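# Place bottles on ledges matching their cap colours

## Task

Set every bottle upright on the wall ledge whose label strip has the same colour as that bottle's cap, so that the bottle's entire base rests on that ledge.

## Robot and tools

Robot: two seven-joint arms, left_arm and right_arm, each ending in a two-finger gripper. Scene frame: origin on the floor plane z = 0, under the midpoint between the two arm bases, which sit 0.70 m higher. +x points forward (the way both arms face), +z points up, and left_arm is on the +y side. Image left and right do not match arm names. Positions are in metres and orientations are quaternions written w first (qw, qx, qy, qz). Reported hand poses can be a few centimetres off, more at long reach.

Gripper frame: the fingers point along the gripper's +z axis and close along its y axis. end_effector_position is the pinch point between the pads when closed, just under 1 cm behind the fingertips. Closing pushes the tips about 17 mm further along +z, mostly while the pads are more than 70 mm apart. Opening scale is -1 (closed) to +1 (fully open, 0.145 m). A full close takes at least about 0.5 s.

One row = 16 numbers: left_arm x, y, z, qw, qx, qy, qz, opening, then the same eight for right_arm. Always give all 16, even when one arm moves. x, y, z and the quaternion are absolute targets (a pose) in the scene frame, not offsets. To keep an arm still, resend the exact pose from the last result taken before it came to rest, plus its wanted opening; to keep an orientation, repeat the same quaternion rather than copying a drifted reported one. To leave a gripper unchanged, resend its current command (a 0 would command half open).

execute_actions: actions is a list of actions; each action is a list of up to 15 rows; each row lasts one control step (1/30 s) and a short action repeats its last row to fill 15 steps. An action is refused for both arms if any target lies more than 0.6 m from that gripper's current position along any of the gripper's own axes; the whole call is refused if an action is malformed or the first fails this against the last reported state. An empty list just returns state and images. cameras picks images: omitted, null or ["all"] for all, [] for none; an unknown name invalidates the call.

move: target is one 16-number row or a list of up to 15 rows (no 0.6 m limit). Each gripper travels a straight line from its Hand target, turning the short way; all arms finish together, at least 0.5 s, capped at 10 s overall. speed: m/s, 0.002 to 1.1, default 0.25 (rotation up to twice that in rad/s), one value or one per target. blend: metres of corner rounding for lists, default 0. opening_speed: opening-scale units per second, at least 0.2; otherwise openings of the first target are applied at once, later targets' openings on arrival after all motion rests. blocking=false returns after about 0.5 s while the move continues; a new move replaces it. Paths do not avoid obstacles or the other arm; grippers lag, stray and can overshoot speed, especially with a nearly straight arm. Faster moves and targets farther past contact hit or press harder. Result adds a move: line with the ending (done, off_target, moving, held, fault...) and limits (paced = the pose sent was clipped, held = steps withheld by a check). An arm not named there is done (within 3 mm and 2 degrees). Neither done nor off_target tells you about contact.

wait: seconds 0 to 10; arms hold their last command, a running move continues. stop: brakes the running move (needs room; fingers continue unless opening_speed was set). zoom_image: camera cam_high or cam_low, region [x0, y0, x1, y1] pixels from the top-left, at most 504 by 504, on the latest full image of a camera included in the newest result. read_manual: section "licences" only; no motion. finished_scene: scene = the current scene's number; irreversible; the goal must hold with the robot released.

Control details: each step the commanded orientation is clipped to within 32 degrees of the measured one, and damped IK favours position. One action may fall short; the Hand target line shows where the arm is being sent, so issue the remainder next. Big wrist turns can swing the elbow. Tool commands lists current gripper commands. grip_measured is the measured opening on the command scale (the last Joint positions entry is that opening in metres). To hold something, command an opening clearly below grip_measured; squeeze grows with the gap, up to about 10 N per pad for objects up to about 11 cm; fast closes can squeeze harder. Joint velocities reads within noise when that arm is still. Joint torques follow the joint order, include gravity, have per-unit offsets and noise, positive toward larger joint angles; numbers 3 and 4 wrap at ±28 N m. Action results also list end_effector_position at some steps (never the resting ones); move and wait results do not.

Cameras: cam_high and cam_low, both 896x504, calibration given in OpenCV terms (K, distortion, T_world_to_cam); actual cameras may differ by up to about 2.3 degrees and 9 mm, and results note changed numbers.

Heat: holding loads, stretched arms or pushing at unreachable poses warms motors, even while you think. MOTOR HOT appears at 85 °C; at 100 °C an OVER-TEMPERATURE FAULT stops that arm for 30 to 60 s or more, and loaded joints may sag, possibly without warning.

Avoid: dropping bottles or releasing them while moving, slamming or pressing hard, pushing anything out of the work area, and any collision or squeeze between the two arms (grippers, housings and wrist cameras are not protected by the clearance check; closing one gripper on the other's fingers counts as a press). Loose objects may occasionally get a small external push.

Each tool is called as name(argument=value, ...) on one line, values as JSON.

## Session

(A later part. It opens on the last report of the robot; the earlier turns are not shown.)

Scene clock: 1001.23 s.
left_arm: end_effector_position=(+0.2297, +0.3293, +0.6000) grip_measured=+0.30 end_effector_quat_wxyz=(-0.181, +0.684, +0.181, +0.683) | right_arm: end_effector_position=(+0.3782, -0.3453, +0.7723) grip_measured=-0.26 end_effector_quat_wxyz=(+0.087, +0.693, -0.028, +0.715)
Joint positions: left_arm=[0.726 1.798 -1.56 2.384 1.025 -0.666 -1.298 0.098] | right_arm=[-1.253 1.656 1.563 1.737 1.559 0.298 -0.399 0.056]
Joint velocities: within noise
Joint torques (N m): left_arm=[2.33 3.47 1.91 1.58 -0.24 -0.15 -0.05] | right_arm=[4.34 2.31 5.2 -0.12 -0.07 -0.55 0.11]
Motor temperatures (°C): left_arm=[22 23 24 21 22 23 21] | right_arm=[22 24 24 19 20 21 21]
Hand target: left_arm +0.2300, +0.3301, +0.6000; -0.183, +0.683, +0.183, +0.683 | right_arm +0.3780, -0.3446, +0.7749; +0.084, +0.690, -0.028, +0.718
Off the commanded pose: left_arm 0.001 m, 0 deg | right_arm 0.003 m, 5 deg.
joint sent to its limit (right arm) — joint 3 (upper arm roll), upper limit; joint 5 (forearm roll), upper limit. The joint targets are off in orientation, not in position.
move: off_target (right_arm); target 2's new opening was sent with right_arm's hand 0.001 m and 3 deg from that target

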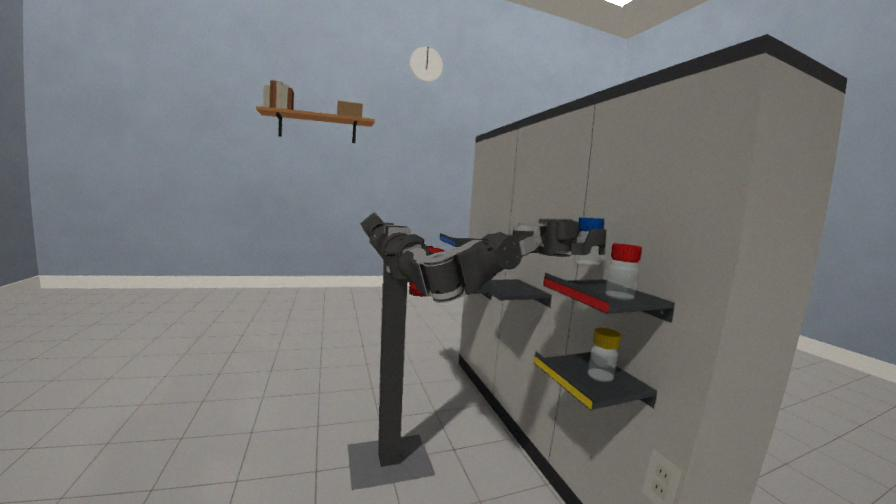

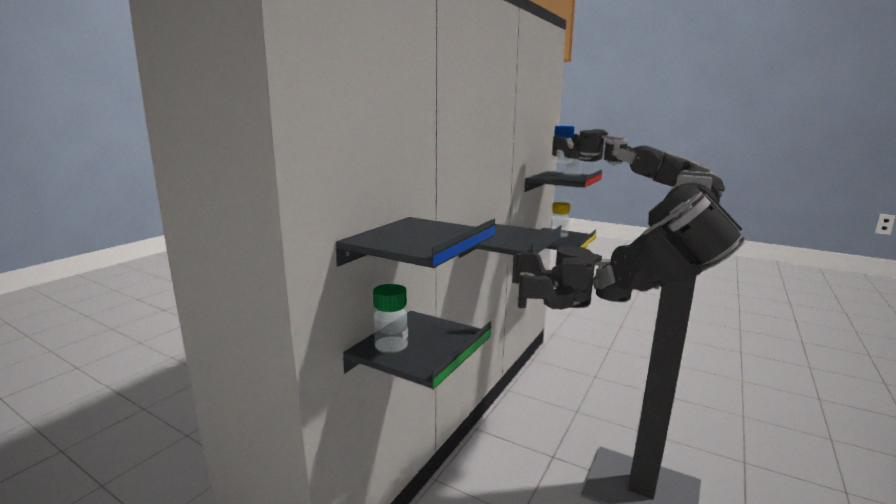

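move(target=[[0.23,0.33,0.60,-0.183,0.683,0.183,0.683,0.3,0.30,-0.32,0.80,0.0616,0.7044,-0.0616,0.7044,-0.7],[0.23,0.33,0.60,-0.183,0.683,0.183,0.683,0.3,0.29,-0.15,0.77,0,0.7071,0,0.7071,-0.7],[0.23,0.33,0.60,-0.183,0.683,0.183,0.683,0.3,0.32,-0.01,0.70,-0.0923,0.701,0.0923,0.701,-0.7],[0.23,0.33,0.60,-0.183,0.683,0.183,0.683,0.3,0.385,0.02,0.665,-0.1228,0.6964,0.1228,0.6964,-0.7]], speed=0.15, blend=[0.03,0.04,0.02,0])

zoom_image(camera="cam_low", region=[460, 160, 600, 260])

Scene clock: 1019.50 s.
left_arm: end_effector_position=(+0.2297, +0.3293, +0.6000) grip_measured=+0.30 end_effector_quat_wxyz=(-0.181, +0.684, +0.181, +0.683) | right_arm: end_effector_position=(+0.3857, +0.0188, +0.6615) grip_measured=-0.26 end_effector_quat_wxyz=(-0.119, +0.702, +0.122, +0.691)
Joint positions: left_arm=[0.726 1.798 -1.56 2.384 1.025 -0.666 -1.298 0.098] | right_arm=[0.976 0.337 -1.051 1.853 1.088 0.409 -0.926 0.056]
Joint velocities: within noise
Joint torques (N m): left_arm=[2.33 3.44 1.89 1.57 -0.24 -0.15 -0.05] | right_arm=[6.87 -0.88 3.29 2.55 -0.58 -0.53 0.17]
Motor temperatures (°C): left_arm=[22 23 24 21 22 23 21] | right_arm=[22 24 24 19 20 21 21]
Hand target: left_arm +0.2300, +0.3301, +0.6000; -0.183, +0.683, +0.183, +0.683 | right_arm +0.3849, +0.0201, +0.6651; -0.123, +0.696, +0.123, +0.696
Off the commanded pose: left_arm 0.001 m, 0 deg | right_arm 0.004 m, 1 deg.
move: off_target (right_arm)

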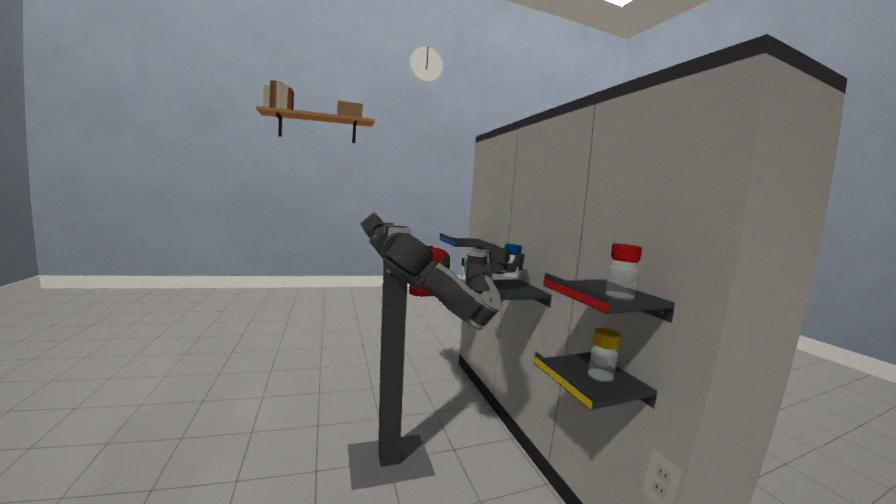

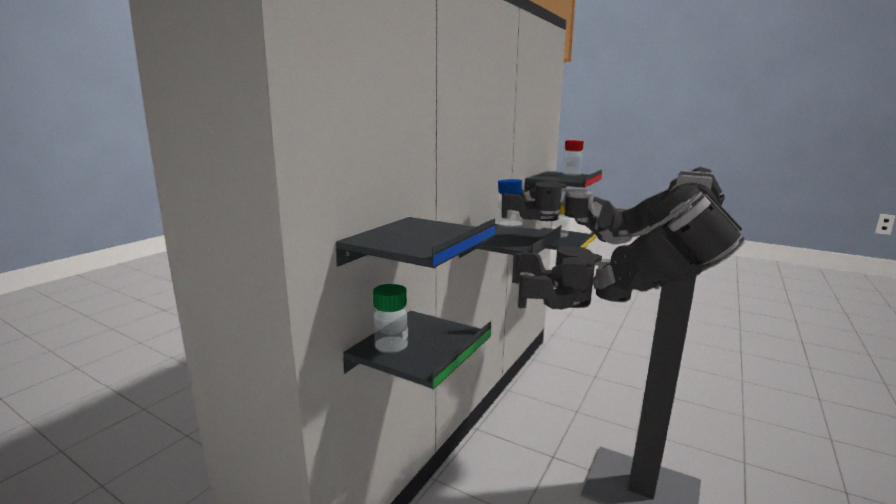

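Scaled by 3.600 from the camera's 896x504 image, which has a finer 1280x720 frame.

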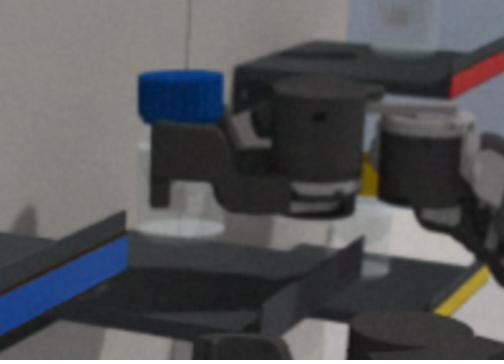

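move(target=[[0.23,0.33,0.60,-0.183,0.683,0.183,0.683,0.3,0.387,0.02,0.628,-0.1228,0.6964,0.1228,0.6964,-0.7],[0.23,0.33,0.60,-0.183,0.683,0.183,0.683,0.3,0.387,0.02,0.630,-0.1228,0.6964,0.1228,0.6964,0.0],[0.23,0.33,0.60,-0.183,0.683,0.183,0.683,0.3,0.345,0.005,0.632,-0.1228,0.6964,0.1228,0.6964,0.1],[0.23,0.33,0.60,-0.183,0.683,0.183,0.683,0.3,0.285,-0.017,0.64,-0.1228,0.6964,0.1228,0.6964,0.3],[0.23,0.25,0.62,0,0.7071,0,0.7071,0.3,0.25,-0.2,0.60,0,0.7071,0,0.7071,0.3],[0.275,0.04,0.635,0,0.7071,0,0.7071,0.3,0.24,-0.35,0.58,0.153,0.6903,-0.153,0.6903,0.3]], speed=[0.03,0.03,0.08,0.1,0.15,0.15], opening_speed=0.6)

zoom_image(camera="cam_low", region=[460, 160, 600, 260])

zoom_image(camera="cam_high", region=[440, 200, 580, 320])

Scene clock: 1043.43 s.
left_arm: end_effector_position=(+0.2747, +0.0391, +0.6356) grip_measured=+0.30 end_effector_quat_wxyz=(+0.003, +0.706, -0.001, +0.708) | right_arm: end_effector_position=(+0.2404, -0.3501, +0.5805) grip_measured=+0.30 end_effector_quat_wxyz=(+0.158, +0.692, -0.153, +0.688)
Joint positions: left_arm=[0.579 0.327 -1.176 2.339 0.793 0.549 -1.578 0.098] | right_arm=[0.678 1.797 -1.571 2.216 1.104 -0.782 -1.061 0.098]
Joint velocities: within noise
Joint torques (N m): left_arm=[4.34 -0.8 1.66 2.85 -0.39 0.02 0.01] | right_arm=[1.73 5.47 1.68 1.44 -0.2 -0.28 0.17]
Motor temperatures (°C): left_arm=[22 23 24 21 22 23 21] | right_arm=[23 24 24 19 20 21 21]
Hand target: left_arm +0.2750, +0.0400, +0.6350; +0.000, +0.707, +0.000, +0.707 | right_arm +0.2402, -0.3499, +0.5801; +0.156, +0.693, -0.153, +0.687
Off the commanded pose: left_arm 0.001 m, 0 deg | right_arm 0.001 m, 1 deg.
joint sent to its limit (left arm) — joint 7 (wrist yaw), lower limit. The joint targets still meet the commanded pose.
joint sent to its limit (right arm) — joint 3 (upper arm roll), lower limit; joint 6 (wrist pitch), lower limit. The joint targets still meet the commanded pose.
move: done

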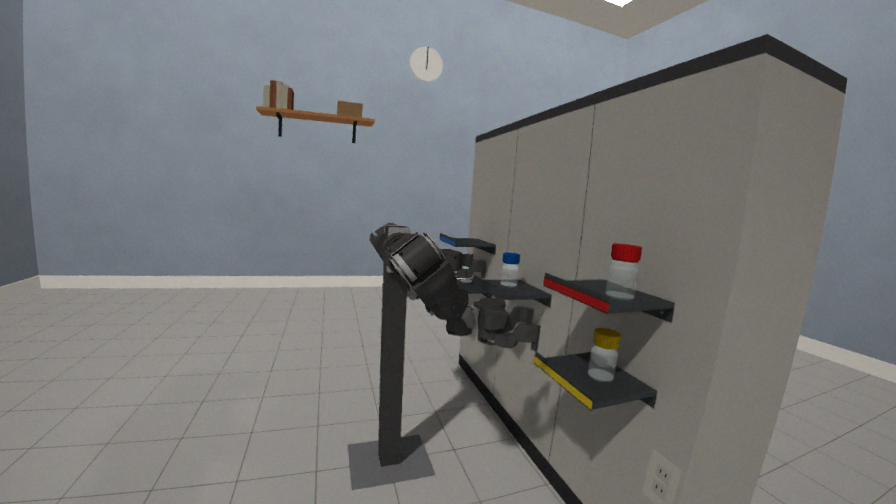

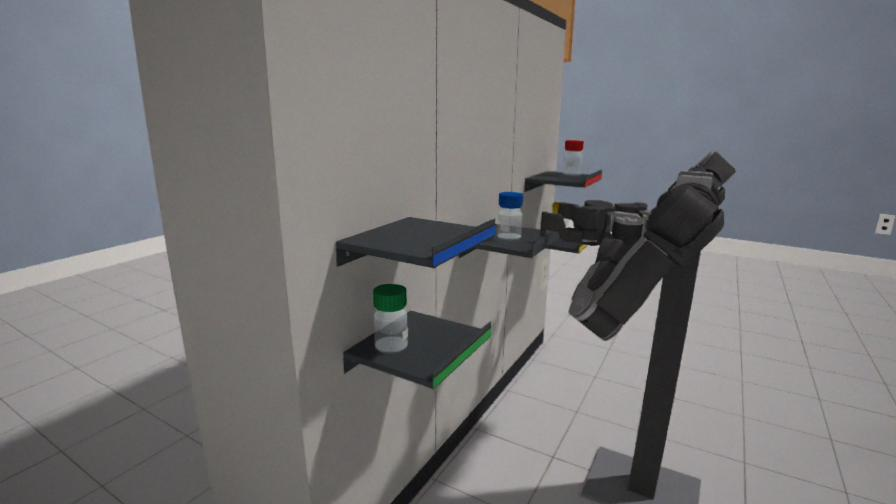

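Scaled by 3.600 from the camera's 896x504 image, which has a finer 1280x720 frame.

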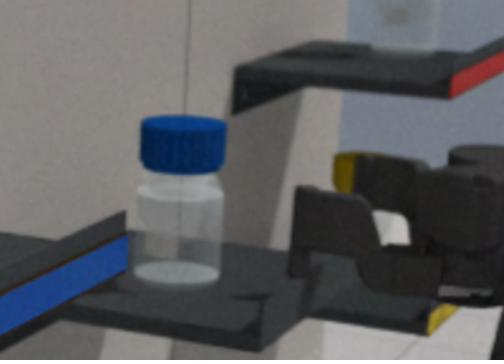

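Scaled by 3.600 from the camera's 896x504 image, which has a finer 1280x720 frame.

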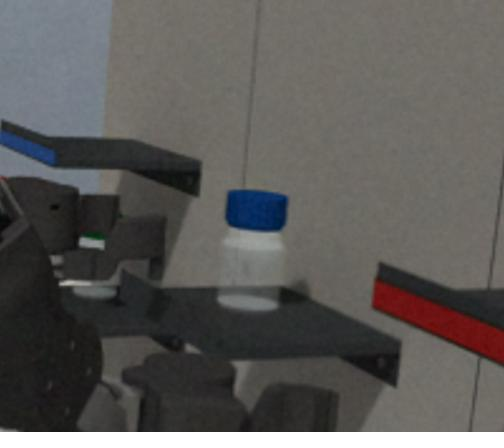

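move(target=[[0.388,0.022,0.632,0,0.7071,0,0.7071,0.3,0.24,-0.35,0.58,0.153,0.6903,-0.153,0.6903,0.3],[0.388,0.022,0.632,0,0.7071,0,0.7071,-0.7,0.24,-0.35,0.58,0.153,0.6903,-0.153,0.6903,0.3],[0.388,0.022,0.68,0,0.7071,0,0.7071,-0.7,0.24,-0.35,0.58,0.153,0.6903,-0.153,0.6903,0.3]], speed=0.1, opening_speed=0.6)

zoom_image(camera="cam_low", region=[460, 130, 600, 260])

Scene clock: 1057.33 s.
left_arm: end_effector_position=(+0.3882, +0.0208, +0.6790) grip_measured=-0.25 end_effector_quat_wxyz=(+0.002, +0.709, -0.002, +0.706) | right_arm: end_effector_position=(+0.2404, -0.3502, +0.5805) grip_measured=+0.30 end_effector_quat_wxyz=(+0.158, +0.692, -0.154, +0.688)
Joint positions: left_arm=[0.949 0.222 -0.969 1.858 1.036 0.525 -1.294 0.057] | right_arm=[0.678 1.797 -1.571 2.216 1.104 -0.782 -1.061 0.098]
Joint velocities: within noise
Joint torques (N m): left_arm=[8.53 -0.78 2.3 3.02 -0.48 -0.24 -0.08] | right_arm=[1.7 5.45 1.68 1.35 -0.2 -0.26 0.15]
Motor temperatures (°C): left_arm=[23 22 24 21 22 23 21] | right_arm=[22 24 24 19 20 20 21]
Hand target: left_arm +0.3880, +0.0219, +0.6800; +0.000, +0.707, +0.000, +0.707 | right_arm +0.2402, -0.3499, +0.5801; +0.156, +0.693, -0.153, +0.687
Off the commanded pose: left_arm 0.002 m, 0 deg | right_arm 0.001 m, 1 deg.
joint sent to its limit (right arm) — joint 3 (upper arm roll), lower limit; joint 6 (wrist pitch), lower limit. The joint targets still meet the commanded pose.
move: done

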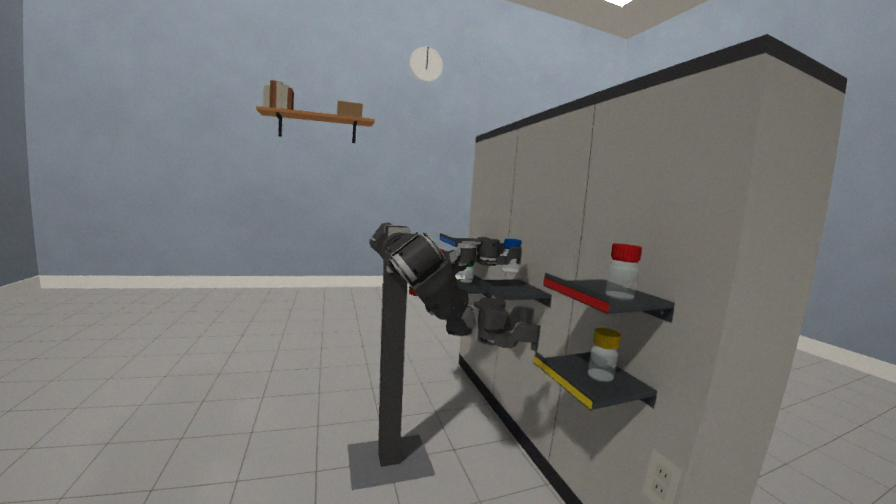

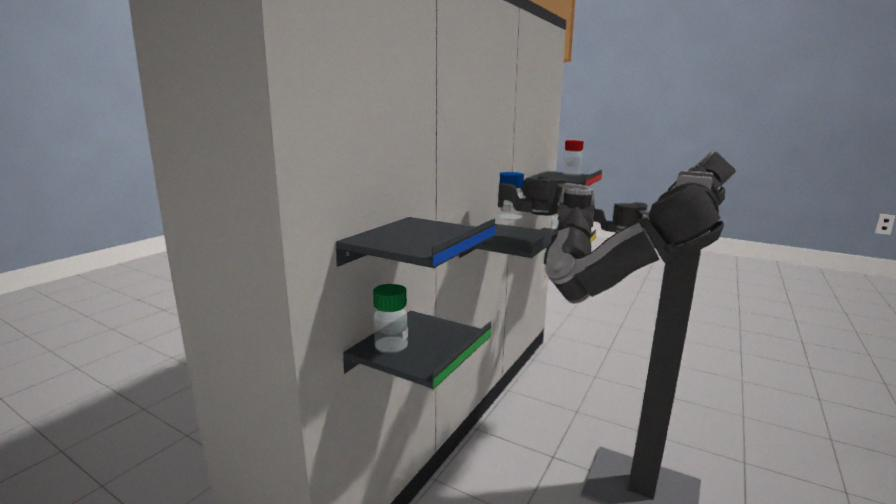

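Scaled by 3.600 from the camera's 896x504 image, which has a finer 1280x720 frame.

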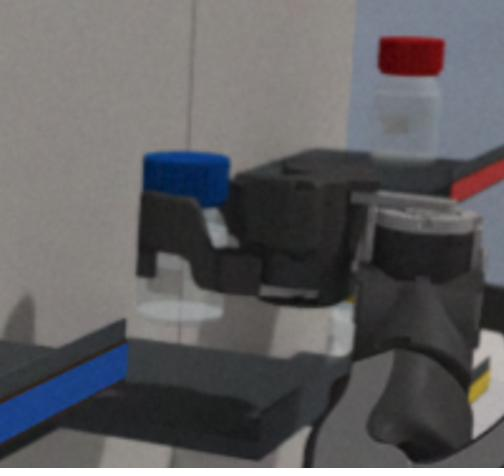

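move(target=[[0.31,0.04,0.75,0,0.7071,0,0.7071,-0.7,0.24,-0.35,0.58,0.153,0.6903,-0.153,0.6903,0.3],[0.285,0.2,0.80,0,0.7071,0,0.7071,-0.7,0.24,-0.35,0.58,0.153,0.6903,-0.153,0.6903,0.3],[0.285,0.37,0.80,-0.0616,0.7044,0.0616,0.7044,-0.7,0.24,-0.35,0.58,0.153,0.6903,-0.153,0.6903,0.3],[0.375,0.405,0.772,-0.0616,0.7044,0.0616,0.7044,-0.7,0.24,-0.35,0.58,0.153,0.6903,-0.153,0.6903,0.3]], speed=0.15, blend=[0.03,0.04,0.03,0])

zoom_image(camera="cam_low", region=[360, 100, 560, 280])

Scene clock: 1075.33 s.
left_arm: end_effector_position=(+0.3760, +0.4037, +0.7696) grip_measured=-0.25 end_effector_quat_wxyz=(-0.062, +0.708, +0.058, +0.701) | right_arm: end_effector_position=(+0.2404, -0.3502, +0.5805) grip_measured=+0.30 end_effector_quat_wxyz=(+0.158, +0.692, -0.154, +0.688)
Joint positions: left_arm=[-0.842 1.629 1.153 1.504 1.584 0.323 -0.153 0.057] | right_arm=[0.678 1.797 -1.571 2.216 1.104 -0.782 -1.061 0.098]
Joint velocities: within noise
Joint torques (N m): left_arm=[5.05 4.65 4.59 0.34 0.12 -0.83 -0.03] | right_arm=[1.67 5.31 1.76 1.36 -0.21 -0.26 0.18]
Motor temperatures (°C): left_arm=[24 22 25 21 22 24 21] | right_arm=[22 24 23 19 20 20 21]
Hand target: left_arm +0.3750, +0.4051, +0.7720; -0.062, +0.704, +0.061, +0.704 | right_arm +0.2402, -0.3499, +0.5801; +0.156, +0.693, -0.153, +0.687
Off the commanded pose: left_arm 0.003 m, 1 deg | right_arm 0.001 m, 1 deg.
joint sent to its limit (left arm) — joint 5 (forearm roll), upper limit. The joint targets still meet the commanded pose.
joint sent to its limit (right arm) — joint 3 (upper arm roll), lower limit; joint 6 (wrist pitch), lower limit. The joint targets still meet the commanded pose.
move: done

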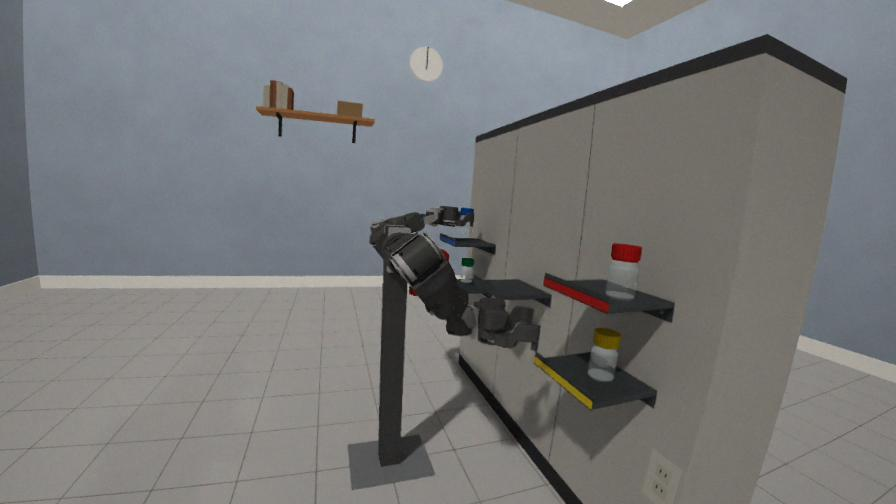

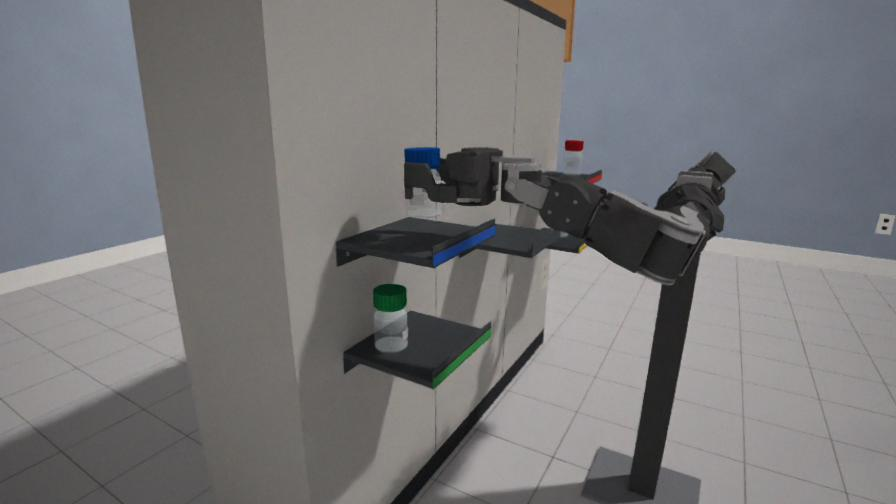

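Scaled by 2.520 from the camera's 896x504 image, which has a finer 1280x720 frame.

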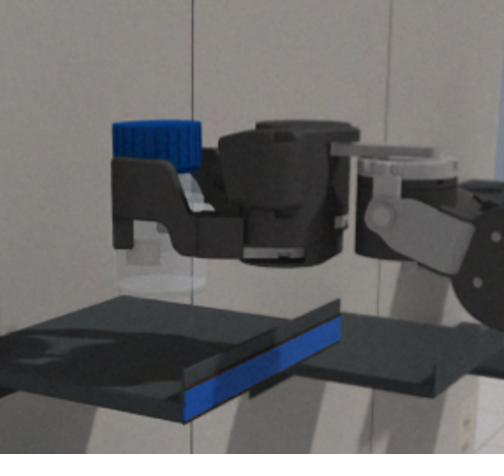

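move(target=[[0.375,0.405,0.745,-0.0616,0.7044,0.0616,0.7044,-0.7,0.24,-0.35,0.58,0.153,0.6903,-0.153,0.6903,0.3],[0.375,0.405,0.728,-0.0616,0.7044,0.0616,0.7044,-0.7,0.24,-0.35,0.58,0.153,0.6903,-0.153,0.6903,0.3]], speed=[0.06,0.03])

zoom_image(camera="cam_low", region=[360, 100, 560, 280])

Scene clock: 1082.70 s.
left_arm: end_effector_position=(+0.3753, +0.4034, +0.7358) grip_measured=-0.25 end_effector_quat_wxyz=(-0.059, +0.696, +0.059, +0.713) | right_arm: end_effector_position=(+0.2404, -0.3502, +0.5805) grip_measured=+0.30 end_effector_quat_wxyz=(+0.158, +0.692, -0.154, +0.688)
Joint positions: left_arm=[-0.953 1.577 1.113 1.553 1.569 0.136 -0.155 0.057] | right_arm=[0.678 1.797 -1.571 2.216 1.104 -0.782 -1.061 0.098]
Joint velocities: within noise
Joint torques (N m): left_arm=[3.36 3.84 2.24 0.51 0.07 -0.35 -0.04] | right_arm=[1.54 5.31 1.68 1.37 -0.23 -0.28 0.17]
Motor temperatures (°C): left_arm=[24 23 25 21 22 24 21] | right_arm=[21 24 23 19 20 20 21]
Hand target: left_arm +0.3749, +0.4051, +0.7281; -0.062, +0.704, +0.062, +0.705 | right_arm +0.2402, -0.3499, +0.5801; +0.156, +0.693, -0.153, +0.687
Off the commanded pose: left_arm 0.008 m, 1 deg | right_arm 0.001 m, 1 deg.
joint sent to its limit (right arm) — joint 3 (upper arm roll), lower limit; joint 6 (wrist pitch), lower limit. The joint targets still meet the commanded pose.
move: off_target (left_arm)

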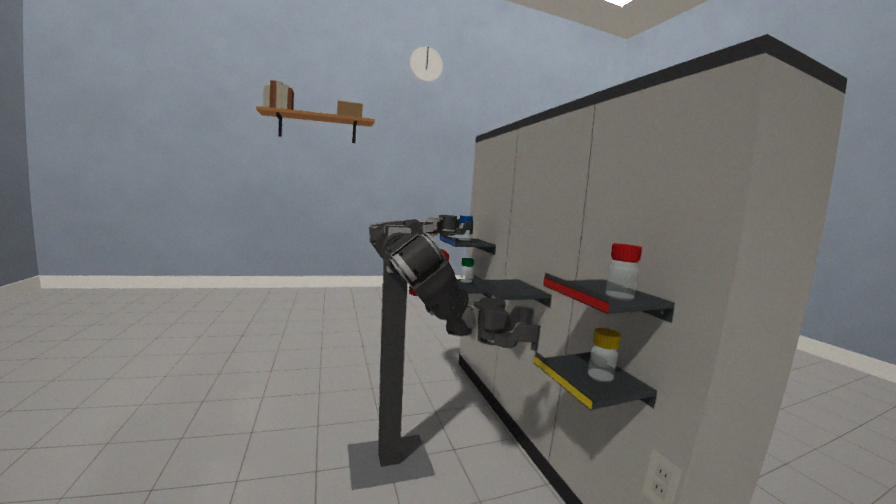

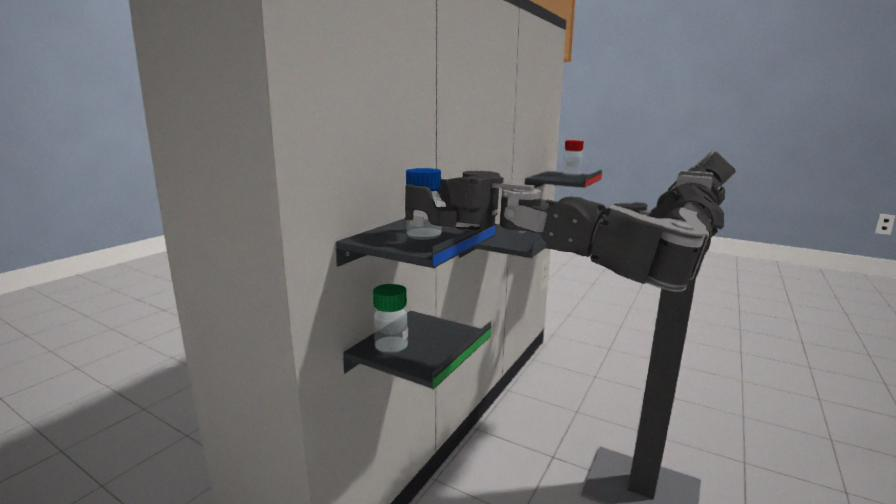

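Scaled by 2.520 from the camera's 896x504 image, which has a finer 1280x720 frame.

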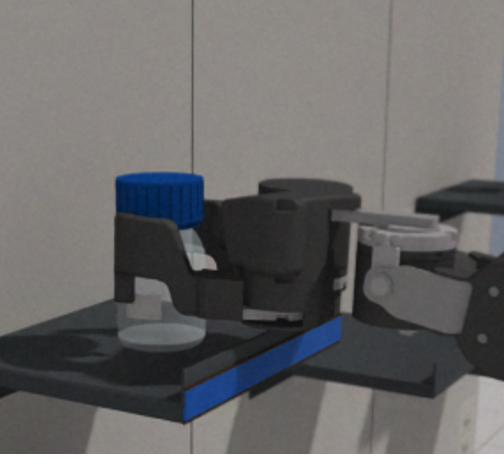

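move(target=[[0.375,0.405,0.733,-0.0616,0.7044,0.0616,0.7044,-0.7,0.24,-0.35,0.58,0.153,0.6903,-0.153,0.6903,0.3],[0.375,0.405,0.733,-0.0616,0.7044,0.0616,0.7044,0.1,0.24,-0.35,0.58,0.153,0.6903,-0.153,0.6903,0.3],[0.28,0.388,0.738,-0.0616,0.7044,0.0616,0.7044,0.2,0.24,-0.35,0.58,0.153,0.6903,-0.153,0.6903,0.3]], speed=[0.05,0.05,0.12], opening_speed=0.8)

zoom_image(camera="cam_low", region=[320, 120, 620, 400])

Scene clock: 1097.37 s.
left_arm: end_effector_position=(+0.2797, +0.3889, +0.7381) grip_measured=+0.20 end_effector_quat_wxyz=(-0.062, +0.703, +0.064, +0.705) | right_arm: end_effector_position=(+0.2404, -0.3502, +0.5805) grip_measured=+0.30 end_effector_quat_wxyz=(+0.158, +0.692, -0.154, +0.688)
Joint positions: left_arm=[-0.901 1.134 1.36 1.967 1.469 0.472 -0.145 0.09] | right_arm=[0.678 1.797 -1.571 2.216 1.104 -0.782 -1.061 0.098]
Joint velocities: within noise
Joint torques (N m): left_arm=[1.6 4.92 3.11 0.77 0.02 -0.55 0.24] | right_arm=[1.65 5.34 1.77 1.44 -0.22 -0.29 0.18]
Motor temperatures (°C): left_arm=[23 23 25 21 22 24 21] | right_arm=[21 24 23 19 20 20 21]
Hand target: left_arm +0.2800, +0.3880, +0.7380; -0.062, +0.704, +0.062, +0.704 | right_arm +0.2402, -0.3499, +0.5801; +0.156, +0.693, -0.153, +0.687
Off the commanded pose: left_arm 0.001 m, 0 deg | right_arm 0.001 m, 1 deg.
joint sent to its limit (right arm) — joint 3 (upper arm roll), lower limit; joint 6 (wrist pitch), lower limit. The joint targets still meet the commanded pose.
move: done

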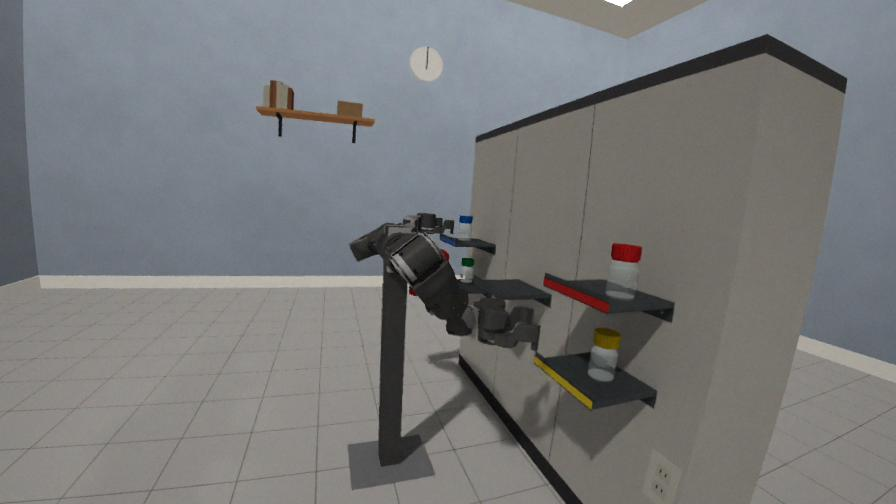

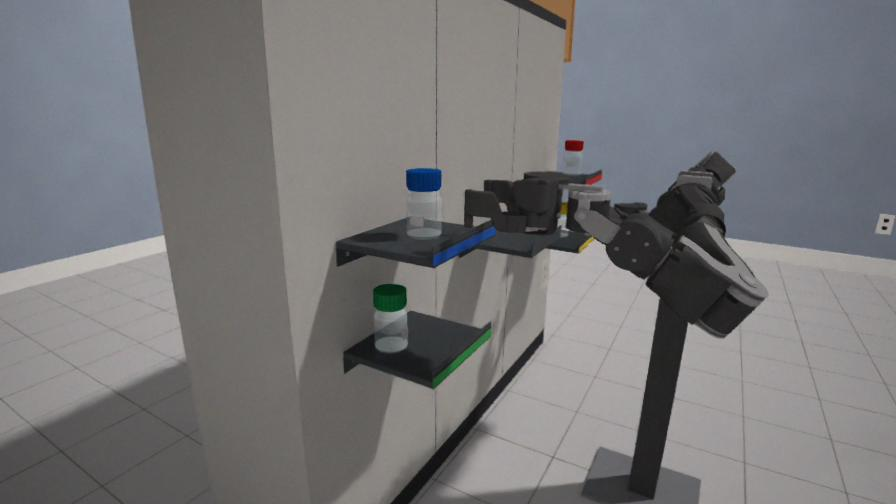

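Scaled by 1.680 from the camera's 896x504 image, which has a finer 1280x720 frame.

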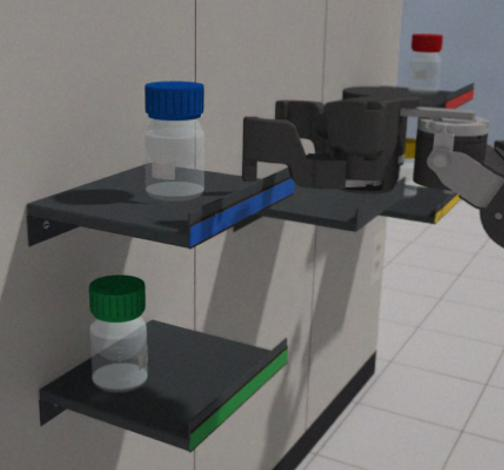

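move(target=[[0.26,0.42,0.70,0,0.7071,0,0.7071,0.2,0.28,-0.25,0.72,0,0.7071,0,0.7071,0.3],[0.265,0.43,0.56,0,0.7071,0,0.7071,0.2,0.28,-0.39,0.76,0.0616,0.7044,-0.0616,0.7044,0.3]], speed=0.25)

Scene clock: 1156.10 s.
left_arm: end_effector_position=(+0.2650, +0.4308, +0.5601) grip_measured=+0.20 end_effector_quat_wxyz=(-0.001, +0.707, +0.003, +0.707) | right_arm: end_effector_position=(+0.2799, -0.3909, +0.7602) grip_measured=+0.30 end_effector_quat_wxyz=(+0.067, +0.702, -0.057, +0.707)
Joint positions: left_arm=[-0.77 0.971 0.672 1.462 1.169 -0.22 0.462 0.09] | right_arm=[1.988 1.952 -1.528 1.93 1.559 0.45 -0.144 0.098]
Joint velocities: within noise
Joint torques (N m): left_arm=[1.12 6.08 3 2.21 0.32 -0.64 0.24] | right_arm=[1.2 -3.2 4.16 0.34 0.08 -0.34 0.18]
Motor temperatures (°C): left_arm=[22 24 26 21 21 24 21] | right_arm=[21 25 23 19 20 20 21]
Hand target: left_arm +0.2650, +0.4300, +0.5600; +0.000, +0.707, +0.000, +0.707 | right_arm +0.2800, -0.3901, +0.7599; +0.065, +0.703, -0.055, +0.706
Off the commanded pose: left_arm 0.001 m, 0 deg | right_arm 0.001 m, 1 deg.
joint read past its limit (right arm) — joint 1 (shoulder pitch), upper limit.
joint sent to its limit (right arm) — joint 1 (shoulder pitch), upper limit; joint 5 (forearm roll), upper limit. The joint targets still meet the commanded pose.
move: done

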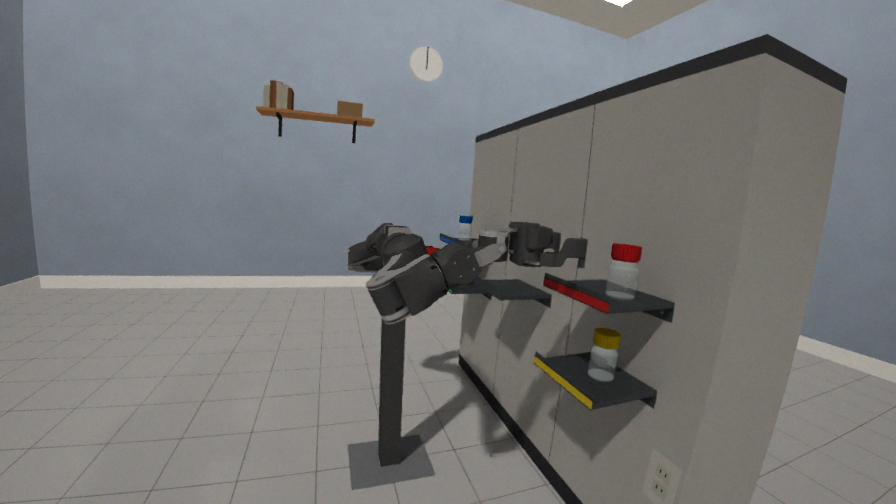

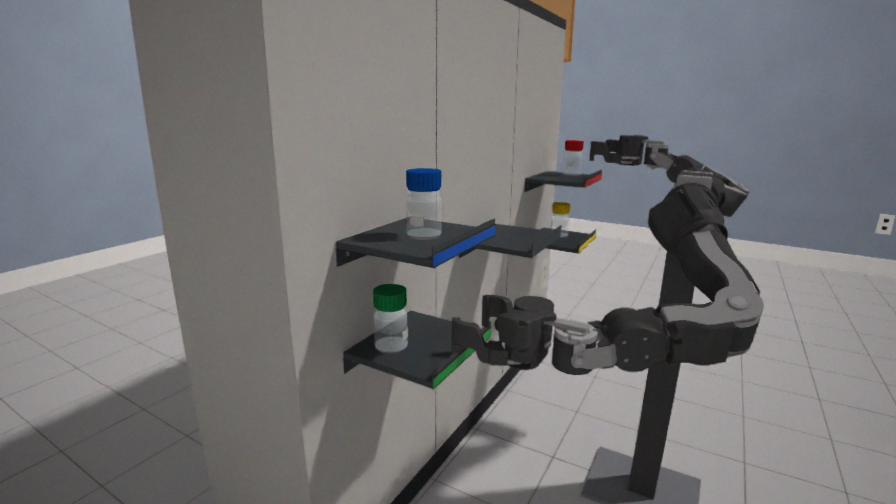

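finished_scene(scene=1)

The scene is finished: the task was done.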